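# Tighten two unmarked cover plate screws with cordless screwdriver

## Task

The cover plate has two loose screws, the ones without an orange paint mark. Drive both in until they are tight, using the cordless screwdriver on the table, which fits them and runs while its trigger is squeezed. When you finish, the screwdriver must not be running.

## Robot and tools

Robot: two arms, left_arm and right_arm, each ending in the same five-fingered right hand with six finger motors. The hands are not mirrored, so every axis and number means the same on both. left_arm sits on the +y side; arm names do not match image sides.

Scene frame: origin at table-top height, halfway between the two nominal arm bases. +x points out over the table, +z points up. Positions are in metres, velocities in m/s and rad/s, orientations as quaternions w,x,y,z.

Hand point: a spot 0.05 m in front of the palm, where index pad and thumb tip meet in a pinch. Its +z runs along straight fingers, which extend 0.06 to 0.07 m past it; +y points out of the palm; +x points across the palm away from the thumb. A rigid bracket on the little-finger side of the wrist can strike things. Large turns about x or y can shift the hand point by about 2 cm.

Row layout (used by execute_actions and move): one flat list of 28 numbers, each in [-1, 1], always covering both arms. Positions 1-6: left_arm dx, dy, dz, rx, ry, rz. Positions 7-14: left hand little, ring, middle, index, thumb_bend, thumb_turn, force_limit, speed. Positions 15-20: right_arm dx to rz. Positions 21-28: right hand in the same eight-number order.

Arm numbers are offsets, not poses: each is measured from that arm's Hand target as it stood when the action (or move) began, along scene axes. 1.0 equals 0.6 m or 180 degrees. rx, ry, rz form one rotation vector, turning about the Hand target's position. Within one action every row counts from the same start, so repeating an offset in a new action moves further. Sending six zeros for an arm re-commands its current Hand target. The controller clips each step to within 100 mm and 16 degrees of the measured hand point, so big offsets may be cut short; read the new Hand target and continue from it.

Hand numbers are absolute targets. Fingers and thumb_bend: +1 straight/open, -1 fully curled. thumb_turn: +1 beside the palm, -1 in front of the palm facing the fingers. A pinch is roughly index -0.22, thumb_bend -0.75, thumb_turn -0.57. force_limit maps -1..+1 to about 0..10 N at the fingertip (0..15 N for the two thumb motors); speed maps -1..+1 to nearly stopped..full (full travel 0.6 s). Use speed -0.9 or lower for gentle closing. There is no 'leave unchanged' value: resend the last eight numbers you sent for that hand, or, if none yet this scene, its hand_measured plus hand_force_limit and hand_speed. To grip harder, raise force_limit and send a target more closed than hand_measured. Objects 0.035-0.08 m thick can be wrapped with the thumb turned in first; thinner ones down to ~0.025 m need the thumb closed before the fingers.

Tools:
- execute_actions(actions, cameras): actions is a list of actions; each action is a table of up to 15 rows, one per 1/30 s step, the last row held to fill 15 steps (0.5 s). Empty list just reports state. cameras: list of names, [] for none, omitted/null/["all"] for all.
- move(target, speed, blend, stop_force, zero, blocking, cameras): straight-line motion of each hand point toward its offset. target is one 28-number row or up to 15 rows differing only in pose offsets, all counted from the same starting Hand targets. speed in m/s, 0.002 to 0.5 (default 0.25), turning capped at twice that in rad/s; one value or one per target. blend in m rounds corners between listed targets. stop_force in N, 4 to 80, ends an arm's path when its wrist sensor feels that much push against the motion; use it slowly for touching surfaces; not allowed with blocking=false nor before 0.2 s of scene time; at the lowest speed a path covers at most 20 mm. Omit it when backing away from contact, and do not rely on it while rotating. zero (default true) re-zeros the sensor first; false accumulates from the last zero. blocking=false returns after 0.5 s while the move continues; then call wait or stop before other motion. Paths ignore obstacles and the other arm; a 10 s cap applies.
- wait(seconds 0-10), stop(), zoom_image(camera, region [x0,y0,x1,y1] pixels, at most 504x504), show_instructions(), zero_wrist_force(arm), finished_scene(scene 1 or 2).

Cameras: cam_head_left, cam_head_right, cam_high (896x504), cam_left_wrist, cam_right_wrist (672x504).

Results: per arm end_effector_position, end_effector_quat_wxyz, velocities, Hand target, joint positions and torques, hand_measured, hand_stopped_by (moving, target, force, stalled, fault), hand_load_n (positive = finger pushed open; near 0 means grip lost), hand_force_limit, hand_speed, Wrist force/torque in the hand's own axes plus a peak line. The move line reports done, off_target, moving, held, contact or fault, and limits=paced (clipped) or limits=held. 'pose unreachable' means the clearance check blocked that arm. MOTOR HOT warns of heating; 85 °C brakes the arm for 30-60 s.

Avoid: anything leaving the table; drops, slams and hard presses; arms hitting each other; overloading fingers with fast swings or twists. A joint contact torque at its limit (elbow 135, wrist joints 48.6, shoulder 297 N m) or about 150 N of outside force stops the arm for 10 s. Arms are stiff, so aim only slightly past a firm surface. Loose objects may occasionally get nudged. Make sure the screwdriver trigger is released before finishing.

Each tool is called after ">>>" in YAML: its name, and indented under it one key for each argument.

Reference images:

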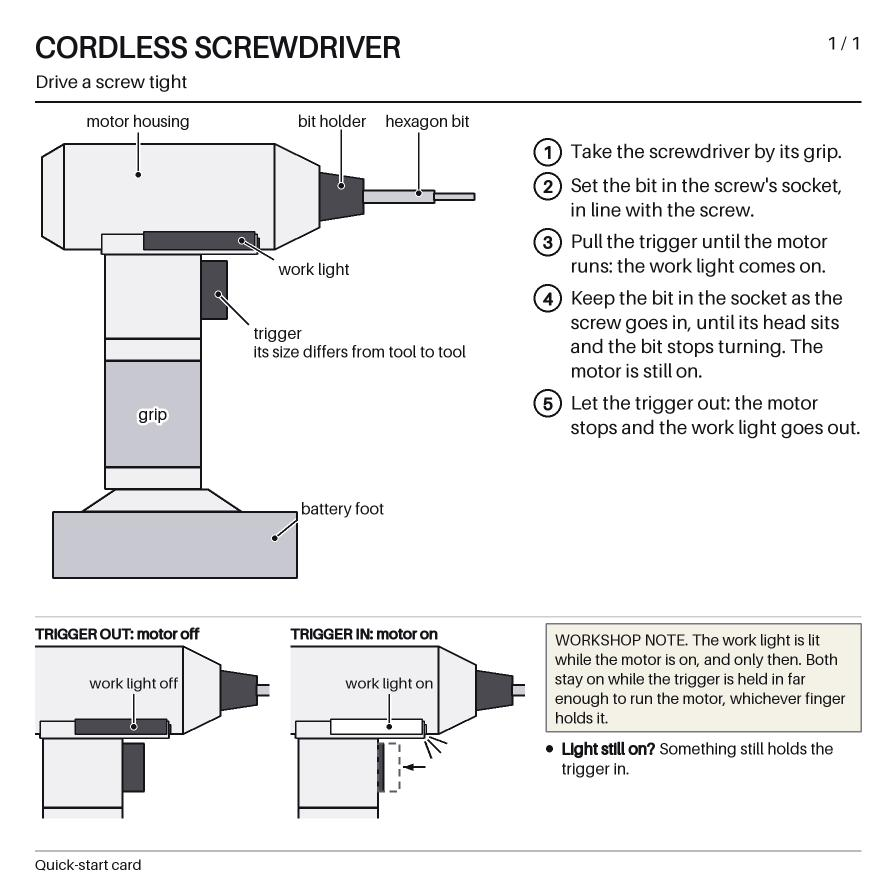

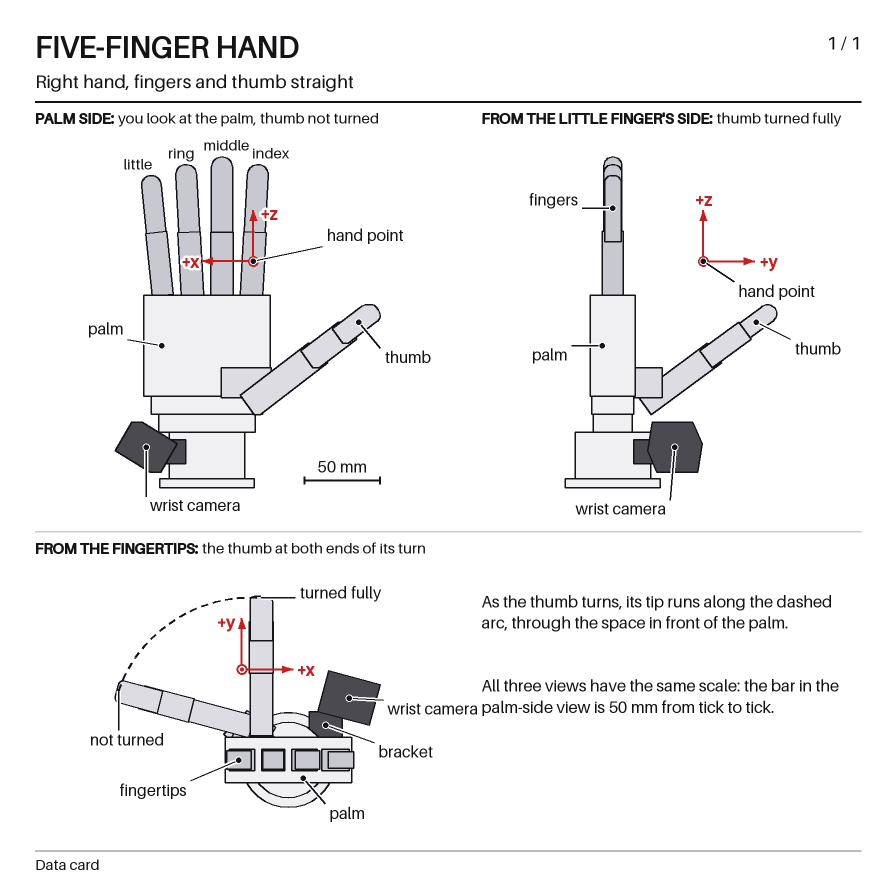

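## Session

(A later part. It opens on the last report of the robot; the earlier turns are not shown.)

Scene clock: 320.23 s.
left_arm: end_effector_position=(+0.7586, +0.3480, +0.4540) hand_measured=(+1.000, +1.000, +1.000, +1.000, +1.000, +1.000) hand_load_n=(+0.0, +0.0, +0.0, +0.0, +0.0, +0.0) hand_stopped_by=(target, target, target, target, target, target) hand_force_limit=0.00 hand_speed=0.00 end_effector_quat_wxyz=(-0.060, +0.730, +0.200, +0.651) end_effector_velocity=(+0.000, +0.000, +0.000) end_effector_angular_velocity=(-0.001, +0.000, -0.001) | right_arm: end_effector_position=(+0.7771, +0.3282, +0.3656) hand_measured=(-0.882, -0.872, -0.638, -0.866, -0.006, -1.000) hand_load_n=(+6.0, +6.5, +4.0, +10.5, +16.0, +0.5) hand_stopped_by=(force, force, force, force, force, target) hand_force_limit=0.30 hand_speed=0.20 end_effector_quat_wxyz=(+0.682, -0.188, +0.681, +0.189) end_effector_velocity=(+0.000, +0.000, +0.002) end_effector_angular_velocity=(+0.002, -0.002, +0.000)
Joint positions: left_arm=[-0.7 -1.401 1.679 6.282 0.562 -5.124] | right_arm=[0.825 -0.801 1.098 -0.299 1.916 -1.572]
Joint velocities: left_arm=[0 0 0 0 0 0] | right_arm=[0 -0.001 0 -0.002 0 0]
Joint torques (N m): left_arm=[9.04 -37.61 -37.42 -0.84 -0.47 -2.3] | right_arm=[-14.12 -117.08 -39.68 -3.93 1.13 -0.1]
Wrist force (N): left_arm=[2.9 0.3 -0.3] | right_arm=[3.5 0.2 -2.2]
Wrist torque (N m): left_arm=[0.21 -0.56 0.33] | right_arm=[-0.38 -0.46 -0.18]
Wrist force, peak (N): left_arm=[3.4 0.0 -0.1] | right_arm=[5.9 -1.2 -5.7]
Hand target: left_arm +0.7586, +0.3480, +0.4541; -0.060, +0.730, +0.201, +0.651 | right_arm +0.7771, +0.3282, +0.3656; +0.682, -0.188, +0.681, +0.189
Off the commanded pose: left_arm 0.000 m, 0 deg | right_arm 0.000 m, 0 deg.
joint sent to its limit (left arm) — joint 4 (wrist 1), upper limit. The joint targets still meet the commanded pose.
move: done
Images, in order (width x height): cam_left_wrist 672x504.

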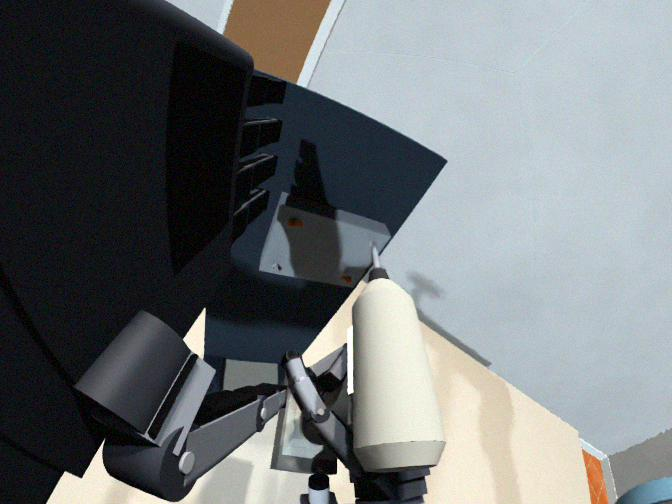

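>>> move:
  target: [0,0,0,0,0,0,1,1,1,1,1,1,0,0,0.0043,0.0026,-0.0005,0,0,0,-0.98,-0.98,-0.98,-0.9,-0.98,-1,0.3,0.2]
  speed: 0.003
  stop_force: 6
  cameras: ["cam_left_wrist"]

>>> zoom_image:
  camera: "cam_left_wrist"
  region: [354, 228, 394, 268]

Scene clock: 322.37 s.
left_arm: end_effector_position=(+0.7586, +0.3480, +0.4540) hand_measured=(+1.000, +1.000, +1.000, +1.000, +1.000, +1.000) hand_load_n=(+0.0, +0.0, +0.0, -0.5, +0.0, +0.0) hand_stopped_by=(target, target, target, target, target, target) hand_force_limit=0.00 hand_speed=0.00 end_effector_quat_wxyz=(-0.060, +0.730, +0.200, +0.651) end_effector_velocity=(+0.000, +0.001, +0.000) end_effector_angular_velocity=(+0.000, +0.000, +0.000) | right_arm: end_effector_position=(+0.7795, +0.3295, +0.3653) hand_measured=(-0.882, -0.872, -0.638, -0.866, -0.006, -1.000) hand_load_n=(+6.5, +6.5, +3.5, +10.0, +16.5, +0.0) hand_stopped_by=(force, force, force, force, force, target) hand_force_limit=0.30 hand_speed=0.20 end_effector_quat_wxyz=(+0.682, -0.188, +0.681, +0.189) end_effector_velocity=(+0.000, +0.000, +0.003) end_effector_angular_velocity=(+0.001, -0.001, +0.000)
Joint positions: left_arm=[-0.7 -1.401 1.679 6.282 0.562 -5.124] | right_arm=[0.824 -0.797 1.091 -0.296 1.915 -1.572]
Joint velocities: left_arm=[0.001 0 0 0 0.001 0] | right_arm=[0 -0.003 0 0.001 0 0]
Joint torques (N m): left_arm=[8.52 -37.79 -39.54 -1.02 -0.77 -2.43] | right_arm=[-5.27 -116.01 -42.06 -3.24 1.96 0.83]
Wrist force (N): left_arm=[3.2 0.2 -0.2] | right_arm=[2.7 0.7 -5.7]
Wrist torque (N m): left_arm=[0.20 -0.62 0.34] | right_arm=[-0.27 -0.52 -0.24]
Wrist force, peak (N): left_arm=[3.5 0.0 -0.2] | right_arm=[4.8 1.1 -11.8]
Hand target: left_arm +0.7586, +0.3480, +0.4541; -0.060, +0.730, +0.201, +0.651 | right_arm +0.7794, +0.3296, +0.3653; +0.682, -0.188, +0.681, +0.189
Off the commanded pose: left_arm 0.000 m, 0 deg | right_arm 0.000 m, 0 deg.
joint sent to its limit (left arm) — joint 4 (wrist 1), upper limit. The joint targets still meet the commanded pose.
move: contact (right_arm)
Images, in order (width x height): cam_left_wrist 672x504.

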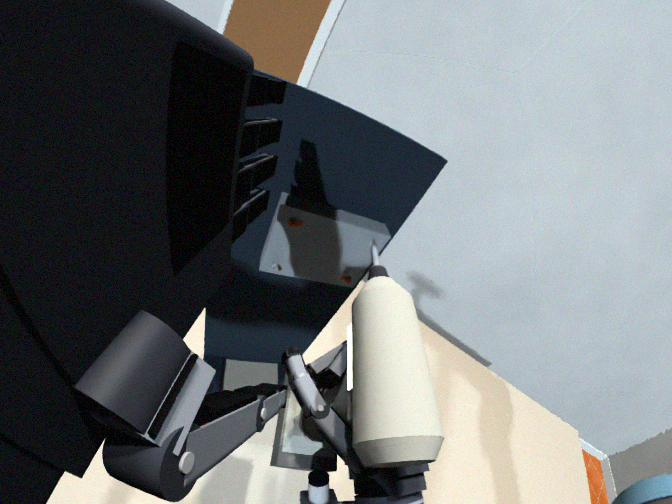

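Scaled by 12.600 from the camera's 672x504 image, which has a finer 960x720 frame.

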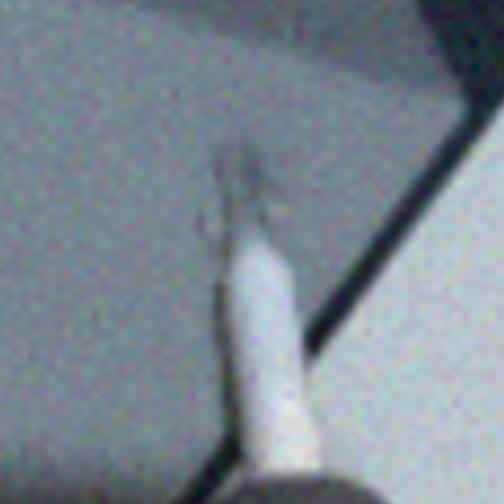

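>>> zoom_image:
  camera: "cam_left_wrist"
  region: [364, 235, 384, 255]

>>> zoom_image:
  camera: "cam_left_wrist"
  region: [359, 230, 389, 260]

Scaled by 25.200 from the camera's 672x504 image, which has a finer 960x720 frame.

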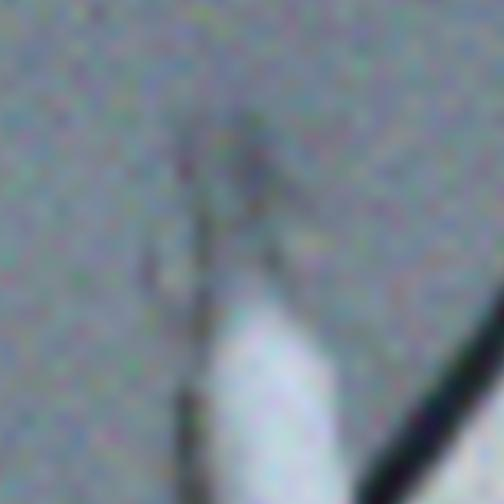

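Scaled by 16.800 from the camera's 672x504 image, which has a finer 960x720 frame.

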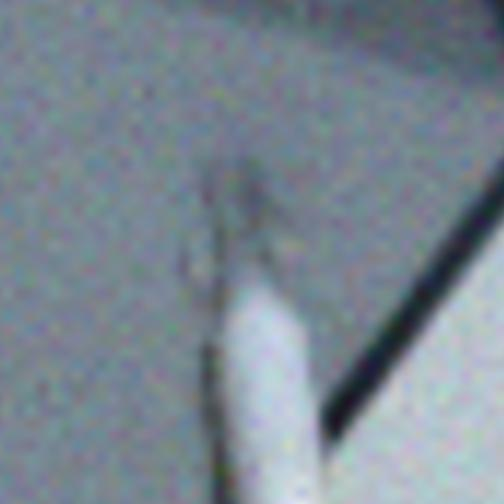

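>>> move:
  target: [-0.0413,0.1123,-0.0672,0.012,-0.067,-0.1467,1,1,1,1,1,1,0,0,0,0,0,0,0,0,-0.98,-0.98,-0.98,-0.9,-0.98,-1,0.3,0.2]
  speed: 0.15
  cameras: ["cam_left_wrist"]

Scene clock: 325.50 s.
left_arm: end_effector_position=(+0.7340, +0.4157, +0.4139) hand_measured=(+1.000, +1.000, +1.000, +1.000, +1.000, +1.000) hand_load_n=(+0.0, +0.0, +0.0, +0.0, +0.0, +0.0) hand_stopped_by=(target, target, target, target, target, target) hand_force_limit=0.00 hand_speed=0.00 end_effector_quat_wxyz=(+0.097, +0.683, +0.022, +0.723) end_effector_velocity=(+0.000, +0.000, +0.000) end_effector_angular_velocity=(+0.000, +0.000, -0.001) | right_arm: end_effector_position=(+0.7794, +0.3296, +0.3653) hand_measured=(-0.882, -0.872, -0.638, -0.866, -0.006, -1.000) hand_load_n=(+6.0, +6.5, +3.5, +10.0, +16.5, +0.0) hand_stopped_by=(force, force, force, force, force, target) hand_force_limit=0.30 hand_speed=0.20 end_effector_quat_wxyz=(+0.682, -0.188, +0.681, +0.189) end_effector_velocity=(+0.000, +0.000, +0.002) end_effector_angular_velocity=(+0.000, +0.000, +0.000)
Joint positions: left_arm=[-0.434 -1.514 1.978 5.751 1.272 -4.858] | right_arm=[0.824 -0.797 1.091 -0.296 1.915 -1.572]
Joint velocities: left_arm=[0.001 0 0 0 0.003 0] | right_arm=[0 -0.002 0 0.002 0 0]
Joint torques (N m): left_arm=[3.48 -32.36 -53.29 -0.78 2.51 -4.16] | right_arm=[7.58 -110.25 -47.46 -1.53 2.07 0.59]
Wrist force (N): left_arm=[2.8 -0.2 -0.6] | right_arm=[3.1 0.3 -5.1]
Wrist torque (N m): left_arm=[0.13 -0.52 0.30] | right_arm=[-0.31 -0.62 -0.23]
Wrist force, peak (N): left_arm=[3.5 0.3 -0.3] | right_arm=[3.9 1.0 -6.8]
Hand target: left_arm +0.7341, +0.4157, +0.4140; +0.097, +0.683, +0.022, +0.723 | right_arm +0.7794, +0.3296, +0.3653; +0.682, -0.188, +0.681, +0.189
Off the commanded pose: left_arm 0.000 m, 0 deg | right_arm 0.000 m, 0 deg.
move: done
Images, in order (width x height): cam_left_wrist 672x504.

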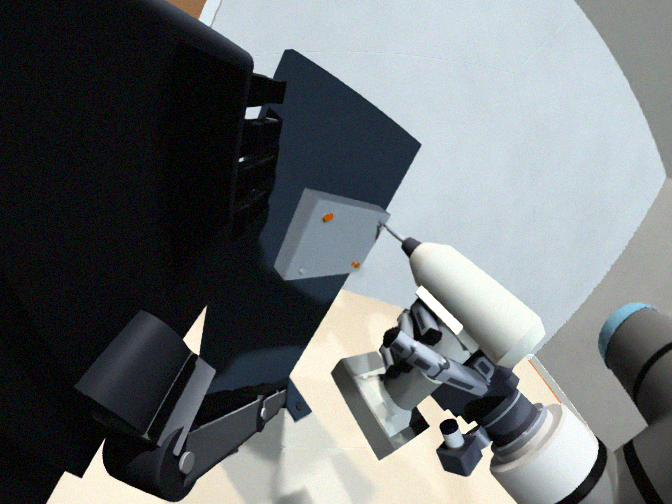

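>>> zoom_image:
  camera: "cam_left_wrist"
  region: [362, 205, 402, 245]

>>> zoom_image:
  camera: "cam_left_wrist"
  region: [372, 218, 392, 238]

Scaled by 12.600 from the camera's 672x504 image, which has a finer 960x720 frame.

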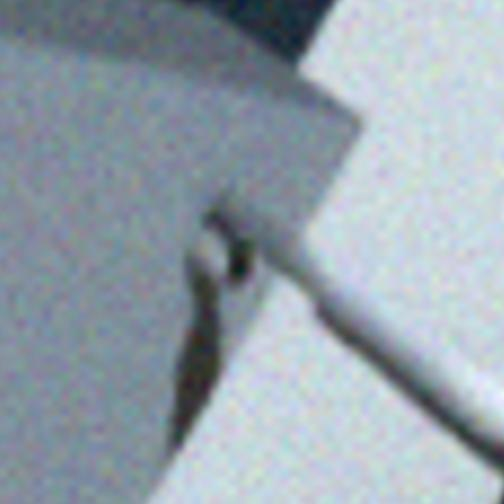

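Scaled by 25.200 from the camera's 672x504 image, which has a finer 960x720 frame.

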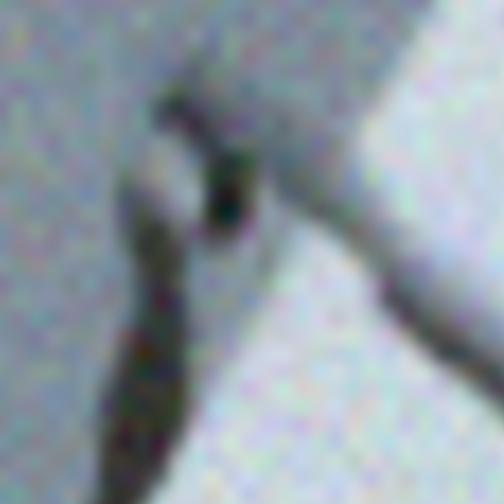

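>>> move:
  target: [0,0,0,0,0,0,1,1,1,1,1,1,0,0,-0.0114,-0.0069,0.0013,0,0,0,-0.98,-0.98,-0.98,-0.9,-0.98,-1,0.3,0.2]
  speed: 0.02
  cameras: ["cam_left_wrist"]

>>> zoom_image:
  camera: "cam_left_wrist"
  region: [372, 218, 392, 238]

>>> zoom_image:
  camera: "cam_left_wrist"
  region: [362, 205, 402, 245]

Scene clock: 326.57 s.
left_arm: end_effector_position=(+0.7341, +0.4157, +0.4140) hand_measured=(+1.000, +1.000, +1.000, +1.000, +1.000, +1.000) hand_load_n=(-0.5, +0.0, +0.0, +0.0, +0.0, +0.0) hand_stopped_by=(target, target, target, target, target, target) hand_force_limit=0.00 hand_speed=0.00 end_effector_quat_wxyz=(+0.097, +0.683, +0.022, +0.723) end_effector_velocity=(+0.000, +0.000, +0.000) end_effector_angular_velocity=(-0.001, +0.000, +0.000) | right_arm: end_effector_position=(+0.7725, +0.3254, +0.3661) hand_measured=(-0.882, -0.872, -0.638, -0.866, -0.006, -1.000) hand_load_n=(+4.5, +6.0, +4.0, +11.5, +16.0, +1.5) hand_stopped_by=(force, force, force, force, force, target) hand_force_limit=0.30 hand_speed=0.20 end_effector_quat_wxyz=(+0.682, -0.188, +0.681, +0.189) end_effector_velocity=(+0.000, +0.001, +0.002) end_effector_angular_velocity=(+0.003, -0.002, +0.000)
Joint positions: left_arm=[-0.434 -1.514 1.978 5.751 1.273 -4.858] | right_arm=[0.827 -0.81 1.112 -0.305 1.918 -1.572]
Joint velocities: left_arm=[0.001 0 0 0 0 0] | right_arm=[0 0.001 -0.003 -0.001 0 0]
Joint torques (N m): left_arm=[4.78 -34.5 -50.72 -4.87 1.61 -3.39] | right_arm=[5.94 -104.82 -53.09 -3.56 0.94 0.06]
Wrist force (N): left_arm=[2.8 0.0 0.0] | right_arm=[7.0 -1.3 -1.6]
Wrist torque (N m): left_arm=[0.13 -0.56 0.31] | right_arm=[-0.28 -0.06 0.02]
Wrist force, peak (N): left_arm=[3.6 -0.5 -0.2] | right_arm=[3.7 0.8 -6.8]
Hand target: left_arm +0.7341, +0.4157, +0.4140; +0.097, +0.683, +0.022, +0.723 | right_arm +0.7726, +0.3254, +0.3661; +0.682, -0.188, +0.681, +0.189
Off the commanded pose: left_arm 0.000 m, 0 deg | right_arm 0.000 m, 0 deg.
move: done
Images, in order (width x height): cam_left_wrist 672x504.

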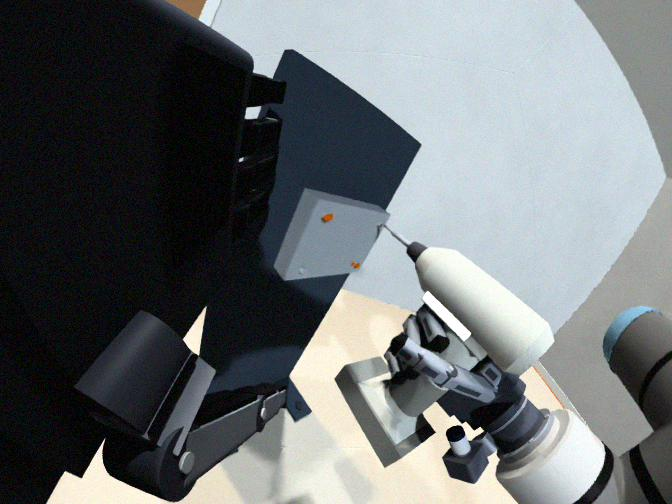

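Scaled by 25.200 from the camera's 672x504 image, which has a finer 960x720 frame.

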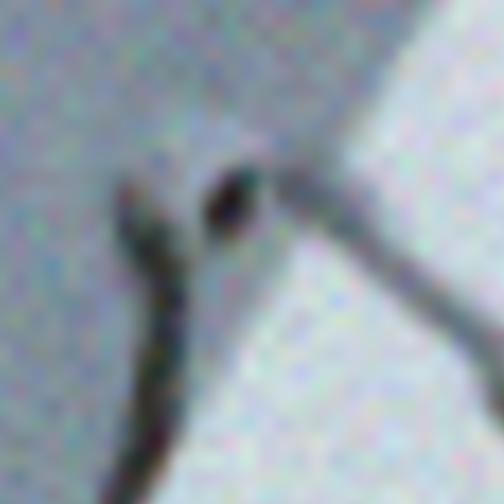

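Scaled by 12.600 from the camera's 672x504 image, which has a finer 960x720 frame.

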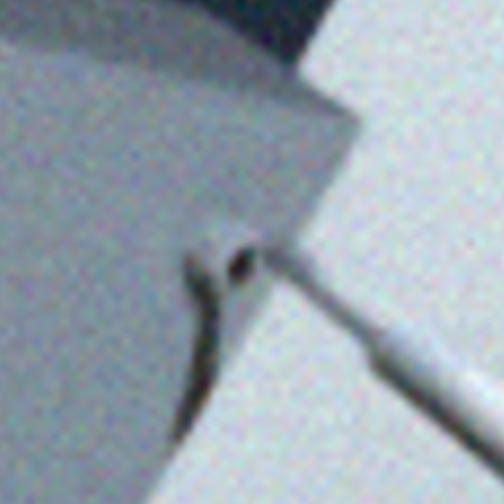

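>>> move:
  target: [0,0,0,0,0,0,1,1,1,1,1,1,0,0,0,0,-0.0033,0,0,0,-0.98,-0.98,-0.98,-0.9,-0.98,-1,0.3,0.2]
  speed: 0.02
  cameras: ["cam_left_wrist"]

>>> zoom_image:
  camera: "cam_left_wrist"
  region: [372, 218, 392, 238]

Scene clock: 327.50 s.
left_arm: end_effector_position=(+0.7341, +0.4157, +0.4140) hand_measured=(+1.000, +1.000, +1.000, +1.000, +1.000, +1.000) hand_load_n=(+0.0, +0.0, +0.0, +0.0, +0.0, +0.0) hand_stopped_by=(target, target, target, target, target, target) hand_force_limit=0.00 hand_speed=0.00 end_effector_quat_wxyz=(+0.097, +0.683, +0.022, +0.723) end_effector_velocity=(+0.000, -0.001, +0.000) end_effector_angular_velocity=(-0.001, +0.000, -0.002) | right_arm: end_effector_position=(+0.7725, +0.3254, +0.3641) hand_measured=(-0.882, -0.872, -0.638, -0.866, -0.006, -1.000) hand_load_n=(+4.5, +6.0, +4.0, +11.5, +16.0, +1.5) hand_stopped_by=(force, force, force, force, force, target) hand_force_limit=0.30 hand_speed=0.20 end_effector_quat_wxyz=(+0.682, -0.188, +0.681, +0.189) end_effector_velocity=(+0.000, +0.000, +0.000) end_effector_angular_velocity=(+0.000, +0.000, +0.000)
Joint positions: left_arm=[-0.434 -1.514 1.978 5.751 1.273 -4.858] | right_arm=[0.827 -0.809 1.114 -0.307 1.918 -1.572]
Joint velocities: left_arm=[-0.001 0 0 0 0.001 -0.001] | right_arm=[0 0 0 0 0 0]
Joint torques (N m): left_arm=[9.24 -40.74 -48.26 -5.8 1.05 -3.48] | right_arm=[-12.29 -109.68 -43.42 -5.69 -0.44 -1.06]
Wrist force (N): left_arm=[3.4 -0.5 -0.4] | right_arm=[7.4 -1.5 -1.5]
Wrist torque (N m): left_arm=[0.07 -0.62 0.32] | right_arm=[-0.31 -0.10 0.03]
Wrist force, peak (N): left_arm=[3.4 -0.5 -0.4] | right_arm=[7.5 -1.4 -1.7]
Hand target: left_arm +0.7341, +0.4157, +0.4140; +0.097, +0.683, +0.022, +0.723 | right_arm +0.7726, +0.3254, +0.3641; +0.682, -0.188, +0.681, +0.189
Off the commanded pose: left_arm 0.000 m, 0 deg | right_arm 0.000 m, 0 deg.
move: done
Images, in order (width x height): cam_left_wrist 672x504.

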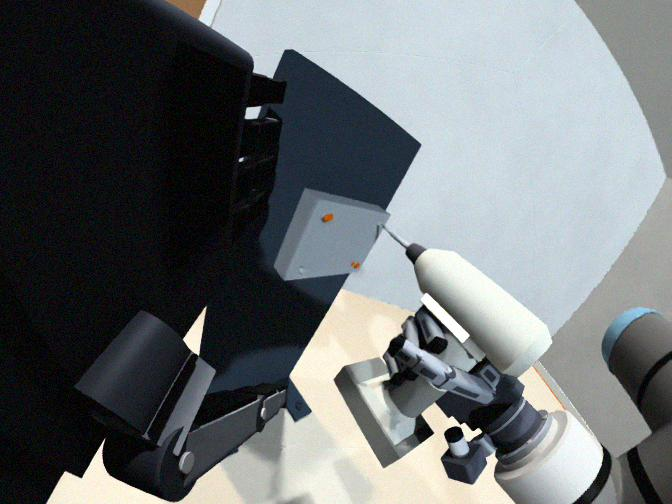

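Scaled by 25.200 from the camera's 672x504 image, which has a finer 960x720 frame.

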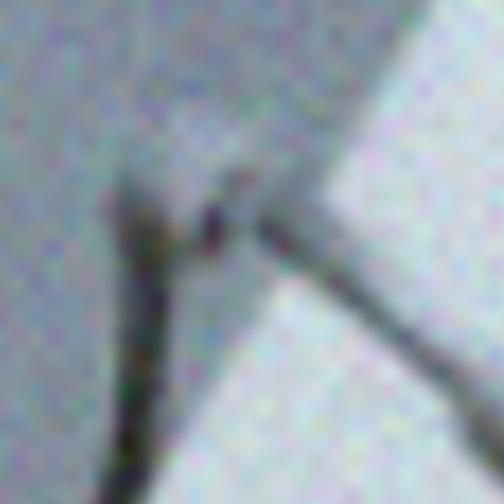

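>>> move:
  target: [0,0,0,0,0,0,1,1,1,1,1,1,0,0,0.0046,0.0012,-0.0011,0,0,0,-0.98,-0.98,-0.98,-0.9,-0.98,-1,0.3,0.2]
  speed: 0.004
  stop_force: 4
  cameras: ["cam_left_wrist"]

>>> zoom_image:
  camera: "cam_left_wrist"
  region: [372, 218, 392, 238]

Scene clock: 329.17 s.
left_arm: end_effector_position=(+0.7341, +0.4157, +0.4140) hand_measured=(+1.000, +1.000, +1.000, +1.000, +1.000, +1.000) hand_load_n=(+0.0, +0.0, +0.0, +0.0, +0.0, +0.0) hand_stopped_by=(target, target, target, target, target, target) hand_force_limit=0.00 hand_speed=0.00 end_effector_quat_wxyz=(+0.097, +0.683, +0.022, +0.723) end_effector_velocity=(+0.000, +0.000, +0.000) end_effector_angular_velocity=(+0.002, +0.000, +0.001) | right_arm: end_effector_position=(+0.7754, +0.3261, +0.3634) hand_measured=(-0.882, -0.872, -0.638, -0.866, -0.006, -1.000) hand_load_n=(+4.5, +6.0, +4.5, +11.5, +16.0, +1.5) hand_stopped_by=(force, force, force, force, force, target) hand_force_limit=0.30 hand_speed=0.20 end_effector_quat_wxyz=(+0.682, -0.188, +0.681, +0.189) end_effector_velocity=(+0.000, +0.000, -0.002) end_effector_angular_velocity=(-0.001, +0.001, +0.000)
Joint positions: left_arm=[-0.434 -1.514 1.978 5.751 1.273 -4.858] | right_arm=[0.825 -0.805 1.108 -0.305 1.916 -1.572]
Joint velocities: left_arm=[0 0 0 0 0 0.002] | right_arm=[0 0.001 0 -0.001 0 0]
Joint torques (N m): left_arm=[9.14 -45.73 -42.99 -4.41 -0.11 -3.44] | right_arm=[-7.99 -120.88 -42.84 -2.9 -0.03 -0.48]
Wrist force (N): left_arm=[3.1 -0.2 -0.2] | right_arm=[7.2 -1.2 -1.9]
Wrist torque (N m): left_arm=[0.10 -0.59 0.31] | right_arm=[-0.24 -0.08 0.03]
Wrist force, peak (N): left_arm=[3.5 -0.2 -0.4] | right_arm=[7.6 -1.1 -1.8]
Hand target: left_arm +0.7341, +0.4157, +0.4140; +0.097, +0.683, +0.022, +0.723 | right_arm +0.7753, +0.3261, +0.3634; +0.682, -0.188, +0.681, +0.189
Off the commanded pose: left_arm 0.000 m, 0 deg | right_arm 0.000 m, 0 deg.
move: done
Images, in order (width x height): cam_left_wrist 672x504.

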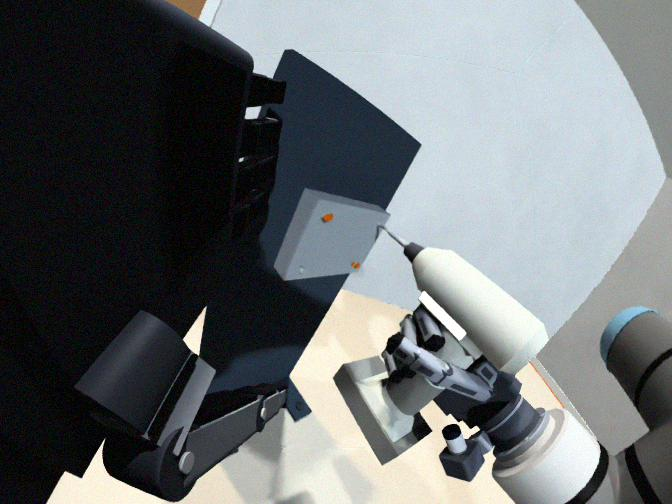

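Scaled by 25.200 from the camera's 672x504 image, which has a finer 960x720 frame.

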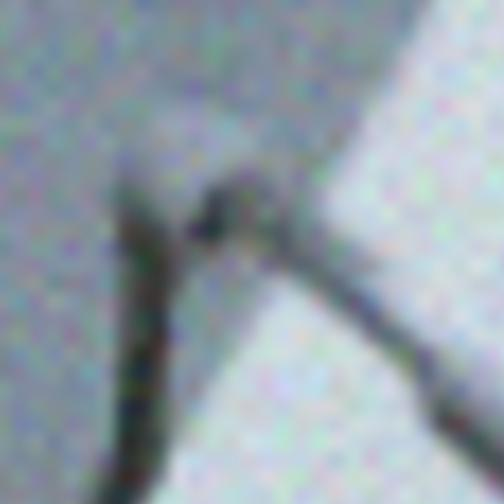

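>>> move:
  target: [0,0,0,0,0,0,1,1,1,1,1,1,0,0,0.0029,0.0017,-0.0003,0,0,0,-0.98,-0.98,-0.98,-0.9,-0.98,-1,0.3,0.2]
  speed: 0.003
  stop_force: 4
  cameras: ["cam_left_wrist"]

>>> zoom_image:
  camera: "cam_left_wrist"
  region: [372, 218, 392, 238]

Scene clock: 330.70 s.
left_arm: end_effector_position=(+0.7341, +0.4157, +0.4140) hand_measured=(+1.000, +1.000, +1.000, +1.000, +1.000, +1.000) hand_load_n=(+0.0, +0.0, +0.0, +0.0, +0.0, +0.0) hand_stopped_by=(target, target, target, target, target, target) hand_force_limit=0.00 hand_speed=0.00 end_effector_quat_wxyz=(+0.097, +0.683, +0.022, +0.723) end_effector_velocity=(+0.000, +0.000, +0.000) end_effector_angular_velocity=(+0.001, +0.000, +0.000) | right_arm: end_effector_position=(+0.7763, +0.3267, +0.3634) hand_measured=(-0.882, -0.872, -0.638, -0.866, -0.006, -1.000) hand_load_n=(+4.5, +6.0, +4.0, +11.5, +16.0, +1.5) hand_stopped_by=(force, force, force, force, force, target) hand_force_limit=0.30 hand_speed=0.20 end_effector_quat_wxyz=(+0.682, -0.188, +0.681, +0.189) end_effector_velocity=(+0.000, +0.000, +0.000) end_effector_angular_velocity=(-0.001, +0.000, +0.000)
Joint positions: left_arm=[-0.434 -1.514 1.978 5.751 1.273 -4.858] | right_arm=[0.825 -0.803 1.105 -0.304 1.916 -1.572]
Joint velocities: left_arm=[0 0 0 0 0 0.001] | right_arm=[0 -0.001 0 0.001 0 0]
Joint torques (N m): left_arm=[8.52 -54.66 -41.4 -4.38 -0.48 -3.33] | right_arm=[-1.59 -126.8 -43.08 -6.38 1.21 -0.03]
Wrist force (N): left_arm=[3.2 -0.2 -0.2] | right_arm=[7.2 -1.2 -4.5]
Wrist torque (N m): left_arm=[0.11 -0.61 0.32] | right_arm=[-0.11 -0.05 0.03]
Wrist force, peak (N): left_arm=[3.3 -0.7 0.0] | right_arm=[8.7 -1.4 -9.9]
Hand target: left_arm +0.7341, +0.4157, +0.4140; +0.097, +0.683, +0.022, +0.723 | right_arm +0.7762, +0.3267, +0.3634; +0.682, -0.188, +0.681, +0.189
Off the commanded pose: left_arm 0.000 m, 0 deg | right_arm 0.001 m, 0 deg.
move: contact (right_arm)
Images, in order (width x height): cam_left_wrist 672x504.

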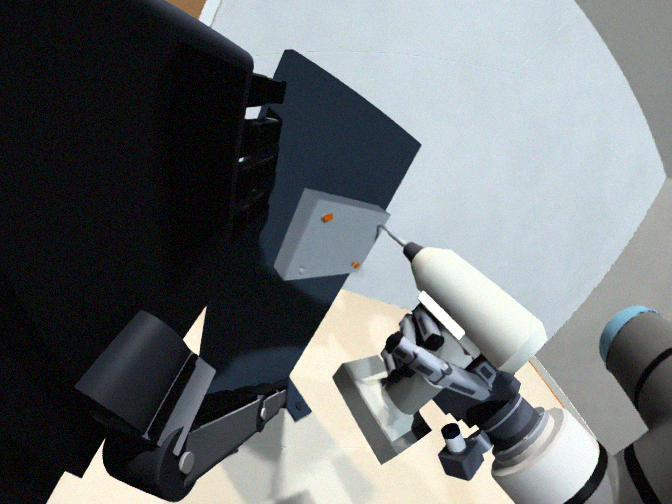

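Scaled by 25.200 from the camera's 672x504 image, which has a finer 960x720 frame.

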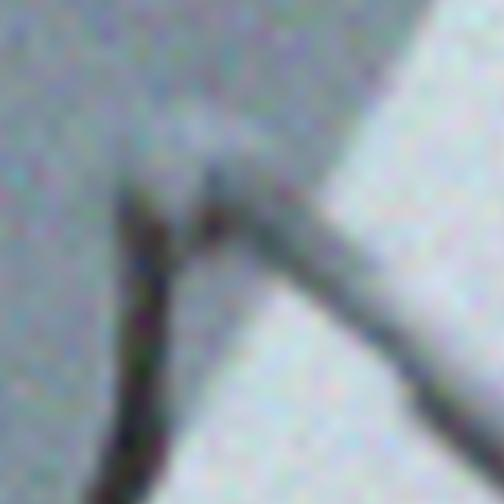

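>>> move:
  target: [0,0,0,0,0,0,1,1,1,1,1,1,0,0,0,0,-0.0009,0,0,0,-0.98,-0.98,-0.98,-0.9,-0.98,-1,0.3,0.2]
  speed: 0.002
  cameras: []

>>> move:
  target: [0,0,0,0,0,0,1,1,1,1,1,1,0,0,0.0014,0.0009,-0.0004,0,0,0,-0.98,-0.98,-0.98,-0.9,-0.98,-1,0.3,0.2]
  speed: 0.002
  stop_force: 5
  cameras: ["cam_left_wrist"]

>>> zoom_image:
  camera: "cam_left_wrist"
  region: [372, 218, 392, 238]

Scene clock: 331.63 s.
left_arm: end_effector_position=(+0.7341, +0.4157, +0.4140) hand_measured=(+1.000, +1.000, +1.000, +1.000, +1.000, +1.000) hand_load_n=(+0.0, +0.0, +0.0, +0.0, +0.0, +0.0) hand_stopped_by=(target, target, target, target, target, target) hand_force_limit=0.00 hand_speed=0.00 end_effector_quat_wxyz=(+0.097, +0.683, +0.022, +0.723) end_effector_velocity=(+0.000, +0.000, +0.000) end_effector_angular_velocity=(+0.001, +0.000, -0.001) | right_arm: end_effector_position=(+0.7763, +0.3267, +0.3628) hand_measured=(-0.882, -0.872, -0.638, -0.866, -0.006, -1.000) hand_load_n=(+4.5, +6.0, +4.0, +11.5, +16.0, +1.5) hand_stopped_by=(force, force, force, force, force, target) hand_force_limit=0.30 hand_speed=0.20 end_effector_quat_wxyz=(+0.682, -0.188, +0.681, +0.189) end_effector_velocity=(+0.000, +0.000, +0.001) end_effector_angular_velocity=(+0.001, -0.001, +0.000)
Joint positions: left_arm=[-0.434 -1.514 1.978 5.751 1.273 -4.858] | right_arm=[0.825 -0.803 1.106 -0.305 1.916 -1.572]
Joint velocities: left_arm=[0 0 0 0 0.001 0.001] | right_arm=[0 -0.001 0 0 0 0]
Joint torques (N m): left_arm=[6.26 -50.95 -38.42 -4 -0.23 -3.43] | right_arm=[9.38 -107.51 -43.24 -6.53 1.34 0.15]
Wrist force (N): left_arm=[2.9 0.0 -0.1] | right_arm=[7.8 -1.0 -4.6]
Wrist torque (N m): left_arm=[0.14 -0.56 0.31] | right_arm=[-0.10 -0.12 0.06]
Wrist force, peak (N): left_arm=[3.5 -0.2 -0.3] | right_arm=[8.0 -1.3 -4.4]
Hand target: left_arm +0.7341, +0.4157, +0.4140; +0.097, +0.683, +0.022, +0.723 | right_arm +0.7762, +0.3267, +0.3628; +0.682, -0.188, +0.681, +0.189
Off the commanded pose: left_arm 0.000 m, 0 deg | right_arm 0.000 m, 0 deg.
move: done
No camera images: "cameras" was empty.

Scene clock: 332.77 s.
left_arm: end_effector_position=(+0.7341, +0.4157, +0.4140) hand_measured=(+1.000, +1.000, +1.000, +1.000, +1.000, +1.000) hand_load_n=(+0.0, +0.0, -0.5, +0.0, +0.0, +0.0) hand_stopped_by=(target, target, target, target, target, target) hand_force_limit=0.00 hand_speed=0.00 end_effector_quat_wxyz=(+0.097, +0.683, +0.022, +0.723) end_effector_velocity=(+0.000, +0.000, +0.000) end_effector_angular_velocity=(+0.000, +0.000, +0.000) | right_arm: end_effector_position=(+0.7763, +0.3267, +0.3627) hand_measured=(-0.882, -0.872, -0.638, -0.866, -0.006, -1.000) hand_load_n=(+4.5, +6.0, +4.0, +11.0, +16.5, +1.0) hand_stopped_by=(force, force, force, force, force, target) hand_force_limit=0.30 hand_speed=0.20 end_effector_quat_wxyz=(+0.682, -0.188, +0.681, +0.189) end_effector_velocity=(+0.000, +0.000, +0.002) end_effector_angular_velocity=(+0.001, -0.001, +0.000)
Joint positions: left_arm=[-0.434 -1.514 1.978 5.751 1.273 -4.858] | right_arm=[0.825 -0.803 1.105 -0.305 1.916 -1.572]
Joint velocities: left_arm=[0 0 0 0 0 0] | right_arm=[0 -0.001 0 0 0 0]
Joint torques (N m): left_arm=[7.01 -51.15 -36.15 -3.86 -0.5 -3.41] | right_arm=[5.99 -126.07 -44.2 -3.96 0.62 0.12]
Wrist force (N): left_arm=[3.1 -0.3 -0.6] | right_arm=[8.6 -1.4 -6.3]
Wrist torque (N m): left_arm=[0.12 -0.57 0.31] | right_arm=[0.02 -0.21 0.12]
Wrist force, peak (N): left_arm=[3.3 -0.2 -0.4] | right_arm=[9.1 -1.5 -10.6]
Hand target: left_arm +0.7341, +0.4157, +0.4140; +0.097, +0.683, +0.022, +0.723 | right_arm +0.7763, +0.3267, +0.3627; +0.682, -0.188, +0.681, +0.189
Off the commanded pose: left_arm 0.000 m, 0 deg | right_arm 0.001 m, 0 deg.
move: contact (right_arm)
Images, in order (width x height): cam_left_wrist 672x504.

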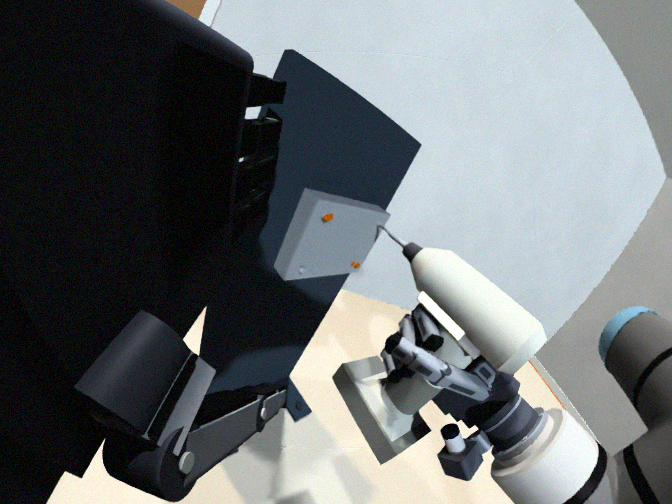

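Scaled by 25.200 from the camera's 672x504 image, which has a finer 960x720 frame.

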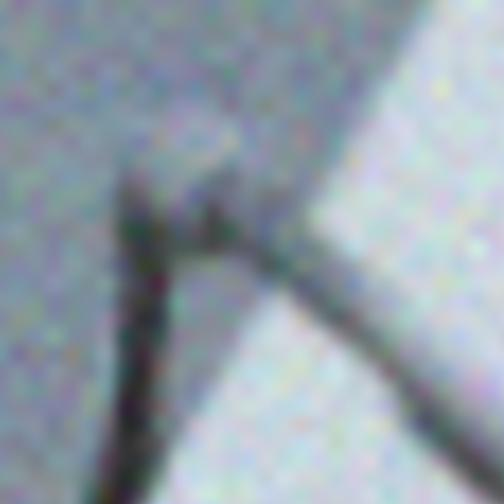

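>>> move:
  target:
    - [0,0,0,0,0,0,1,1,1,1,1,1,0,0,-0.0003,0.0005,-0.0006,0,0,0,-0.98,-0.98,-0.98,-0.9,-0.98,-1,0.3,0.2]
    - [0,0,0,0,0,0,1,1,1,1,1,1,0,0,-0.0006,0.0010,-0.0006,0,0,0,-0.98,-0.98,-0.98,-0.9,-0.98,-1,0.3,0.2]
  speed: 0.002
  cameras: ["cam_left_wrist"]

>>> zoom_image:
  camera: "cam_left_wrist"
  region: [372, 218, 392, 238]

Scene clock: 333.77 s.
left_arm: end_effector_position=(+0.7341, +0.4157, +0.4140) hand_measured=(+1.000, +1.000, +1.000, +1.000, +1.000, +1.000) hand_load_n=(+0.0, +0.0, +0.5, +0.0, +0.0, +0.0) hand_stopped_by=(target, target, target, target, target, target) hand_force_limit=0.00 hand_speed=0.00 end_effector_quat_wxyz=(+0.097, +0.683, +0.022, +0.723) end_effector_velocity=(+0.000, +0.000, +0.000) end_effector_angular_velocity=(+0.000, +0.000, +0.000) | right_arm: end_effector_position=(+0.7760, +0.3273, +0.3624) hand_measured=(-0.882, -0.872, -0.638, -0.866, -0.006, -1.000) hand_load_n=(+4.5, +6.0, +4.0, +11.0, +16.5, +1.0) hand_stopped_by=(force, force, force, force, force, target) hand_force_limit=0.30 hand_speed=0.20 end_effector_quat_wxyz=(+0.682, -0.188, +0.681, +0.189) end_effector_velocity=(+0.000, +0.000, +0.000) end_effector_angular_velocity=(+0.000, +0.000, +0.000)
Joint positions: left_arm=[-0.434 -1.514 1.978 5.751 1.273 -4.858] | right_arm=[0.825 -0.802 1.105 -0.305 1.917 -1.572]
Joint velocities: left_arm=[0 0 0 0 0 0] | right_arm=[0 0 0 0 0 0]
Joint torques (N m): left_arm=[10.12 -50.93 -34.42 -3.31 -0.5 -3.21] | right_arm=[11.56 -108.36 -52.91 -1.87 2.05 -0.15]
Wrist force (N): left_arm=[3.0 -0.4 -0.3] | right_arm=[7.6 -0.7 -3.7]
Wrist torque (N m): left_arm=[0.07 -0.58 0.30] | right_arm=[-0.17 -0.14 0.04]
Wrist force, peak (N): left_arm=[3.6 -0.1 -0.2] | right_arm=[8.2 -1.7 -6.8]
Hand target: left_arm +0.7341, +0.4157, +0.4140; +0.097, +0.683, +0.022, +0.723 | right_arm +0.7760, +0.3273, +0.3623; +0.682, -0.188, +0.681, +0.189
Off the commanded pose: left_arm 0.000 m, 0 deg | right_arm 0.000 m, 0 deg.
move: done
Images, in order (width x height): cam_left_wrist 672x504.

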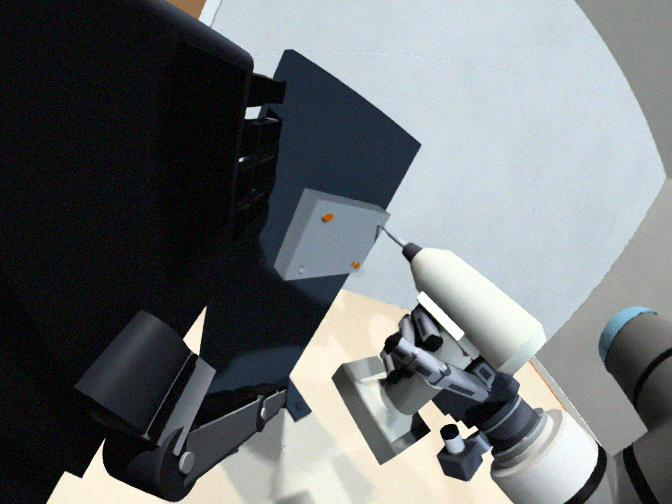

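Scaled by 25.200 from the camera's 672x504 image, which has a finer 960x720 frame.

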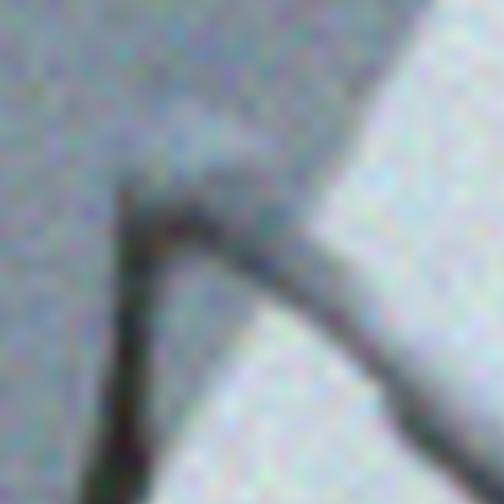

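>>> move:
  target: [0,0,0,0,0,0,1,1,1,1,1,1,0,0,0.0029,0.0017,-0.0003,0,0,0,-0.98,-0.98,-0.98,-0.9,-0.98,-1,0.3,0.2]
  speed: 0.002
  stop_force: 5
  cameras: ["cam_left_wrist"]

>>> zoom_image:
  camera: "cam_left_wrist"
  region: [372, 218, 392, 238]

Scene clock: 334.80 s.
left_arm: end_effector_position=(+0.7341, +0.4157, +0.4140) hand_measured=(+1.000, +1.000, +1.000, +1.000, +1.000, +1.000) hand_load_n=(+0.0, +0.0, +0.0, +0.0, +0.0, +0.0) hand_stopped_by=(target, target, target, target, target, target) hand_force_limit=0.00 hand_speed=0.00 end_effector_quat_wxyz=(+0.097, +0.683, +0.022, +0.723) end_effector_velocity=(+0.000, +0.001, +0.000) end_effector_angular_velocity=(+0.002, +0.000, +0.001) | right_arm: end_effector_position=(+0.7760, +0.3274, +0.3623) hand_measured=(-0.882, -0.872, -0.638, -0.866, -0.006, -1.000) hand_load_n=(+4.5, +6.0, +4.0, +10.5, +16.5, +1.0) hand_stopped_by=(force, force, force, force, force, target) hand_force_limit=0.30 hand_speed=0.20 end_effector_quat_wxyz=(+0.682, -0.188, +0.681, +0.189) end_effector_velocity=(+0.000, +0.000, +0.000) end_effector_angular_velocity=(+0.000, +0.000, +0.000)
Joint positions: left_arm=[-0.434 -1.514 1.978 5.751 1.273 -4.858] | right_arm=[0.825 -0.802 1.104 -0.305 1.917 -1.572]
Joint velocities: left_arm=[0 -0.001 0 0 0 0.002] | right_arm=[0 0 0 0 0 0]
Joint torques (N m): left_arm=[4.69 -56.85 -30.33 -3.29 -0.68 -3.56] | right_arm=[5.29 -125.5 -44.04 -7.23 1.78 -0.27]
Wrist force (N): left_arm=[3.2 -0.5 -0.4] | right_arm=[7.5 -0.4 -8.7]
Wrist torque (N m): left_arm=[0.07 -0.60 0.32] | right_arm=[-0.09 -0.28 0.00]
Wrist force, peak (N): left_arm=[3.4 -0.4 -0.4] | right_arm=[7.4 0.0 -11.6]
Hand target: left_arm +0.7341, +0.4157, +0.4140; +0.097, +0.683, +0.022, +0.723 | right_arm +0.7760, +0.3274, +0.3623; +0.682, -0.188, +0.681, +0.189
Off the commanded pose: left_arm 0.000 m, 0 deg | right_arm 0.002 m, 0 deg.
move: contact (right_arm)
Images, in order (width x height): cam_left_wrist 672x504.

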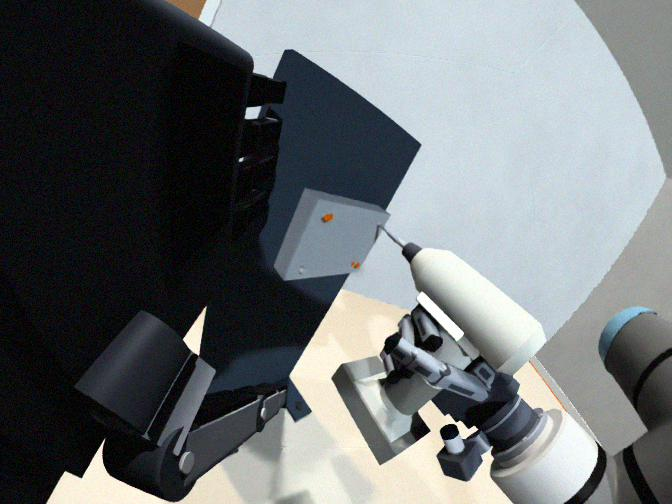

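Scaled by 25.200 from the camera's 672x504 image, which has a finer 960x720 frame.

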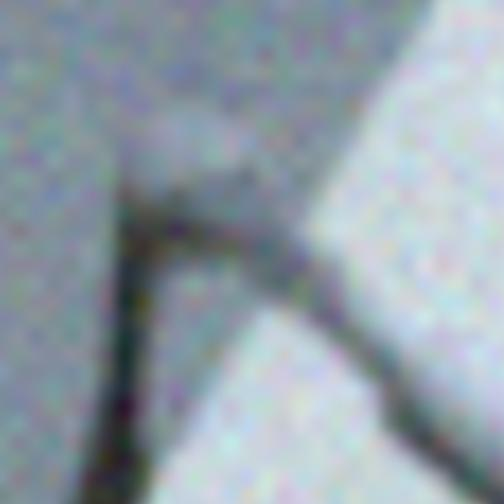

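>>> move:
  target: [0,0,0,0,0,0,1,1,1,1,1,1,0,0,-0.0257,-0.0155,0.003,0,0,0,-0.98,-0.98,-0.98,-0.9,-0.98,-1,0.3,0.2]
  speed: 0.04
  cameras: ["cam_left_wrist"]

>>> zoom_image:
  camera: "cam_left_wrist"
  region: [372, 218, 392, 238]

>>> zoom_image:
  camera: "cam_left_wrist"
  region: [362, 205, 402, 245]

Scene clock: 335.73 s.
left_arm: end_effector_position=(+0.7341, +0.4157, +0.4140) hand_measured=(+1.000, +1.000, +1.000, +1.000, +1.000, +1.000) hand_load_n=(+0.0, +0.0, +0.0, +0.0, +0.0, +0.0) hand_stopped_by=(target, target, target, target, target, target) hand_force_limit=0.00 hand_speed=0.00 end_effector_quat_wxyz=(+0.097, +0.683, +0.022, +0.723) end_effector_velocity=(+0.000, +0.000, +0.000) end_effector_angular_velocity=(-0.002, +0.000, +0.000) | right_arm: end_effector_position=(+0.7605, +0.3182, +0.3642) hand_measured=(-0.882, -0.872, -0.638, -0.866, -0.006, -1.000) hand_load_n=(+4.5, +5.5, +4.0, +11.0, +16.5, +1.5) hand_stopped_by=(force, force, force, force, force, target) hand_force_limit=0.30 hand_speed=0.20 end_effector_quat_wxyz=(+0.682, -0.188, +0.681, +0.189) end_effector_velocity=(+0.000, +0.001, +0.001) end_effector_angular_velocity=(+0.000, -0.001, +0.000)
Joint positions: left_arm=[-0.434 -1.514 1.978 5.751 1.273 -4.858] | right_arm=[0.832 -0.83 1.151 -0.324 1.923 -1.572]
Joint velocities: left_arm=[0 0 0 0 0 -0.002] | right_arm=[0 0 -0.003 0.002 0 0]
Joint torques (N m): left_arm=[5.67 -52.26 -29.69 -3.43 -0.54 -3.73] | right_arm=[-8.24 -105.6 -51.75 -1.75 -0.46 -1.27]
Wrist force (N): left_arm=[3.1 -0.4 -0.7] | right_arm=[7.2 -1.1 -1.8]
Wrist torque (N m): left_arm=[0.11 -0.58 0.31] | right_arm=[-0.24 -0.09 0.04]
Wrist force, peak (N): left_arm=[3.5 -0.4 -0.4] | right_arm=[7.8 -0.3 -8.9]
Hand target: left_arm +0.7341, +0.4157, +0.4140; +0.097, +0.683, +0.022, +0.723 | right_arm +0.7606, +0.3181, +0.3641; +0.682, -0.188, +0.681, +0.189
Off the commanded pose: left_arm 0.000 m, 0 deg | right_arm 0.000 m, 0 deg.
move: done
Images, in order (width x height): cam_left_wrist 672x504.

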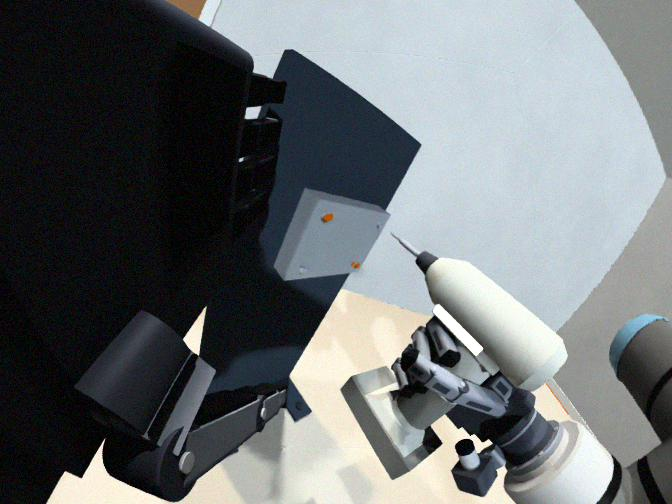

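Scaled by 25.200 from the camera's 672x504 image, which has a finer 960x720 frame.

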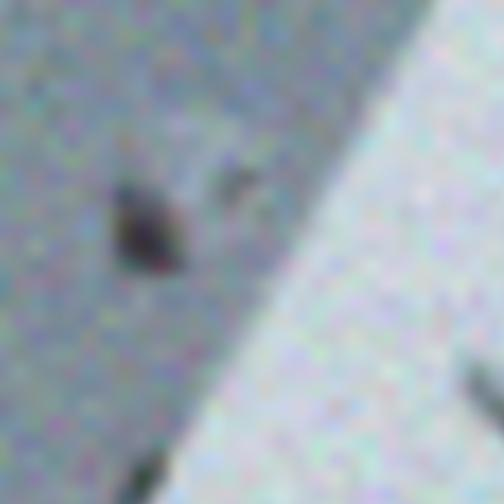

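Scaled by 12.600 from the camera's 672x504 image, which has a finer 960x720 frame.

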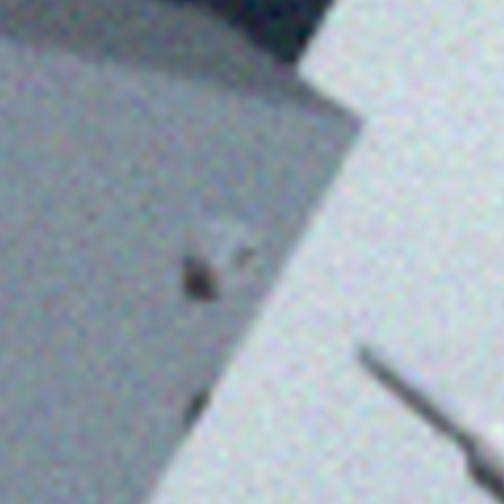

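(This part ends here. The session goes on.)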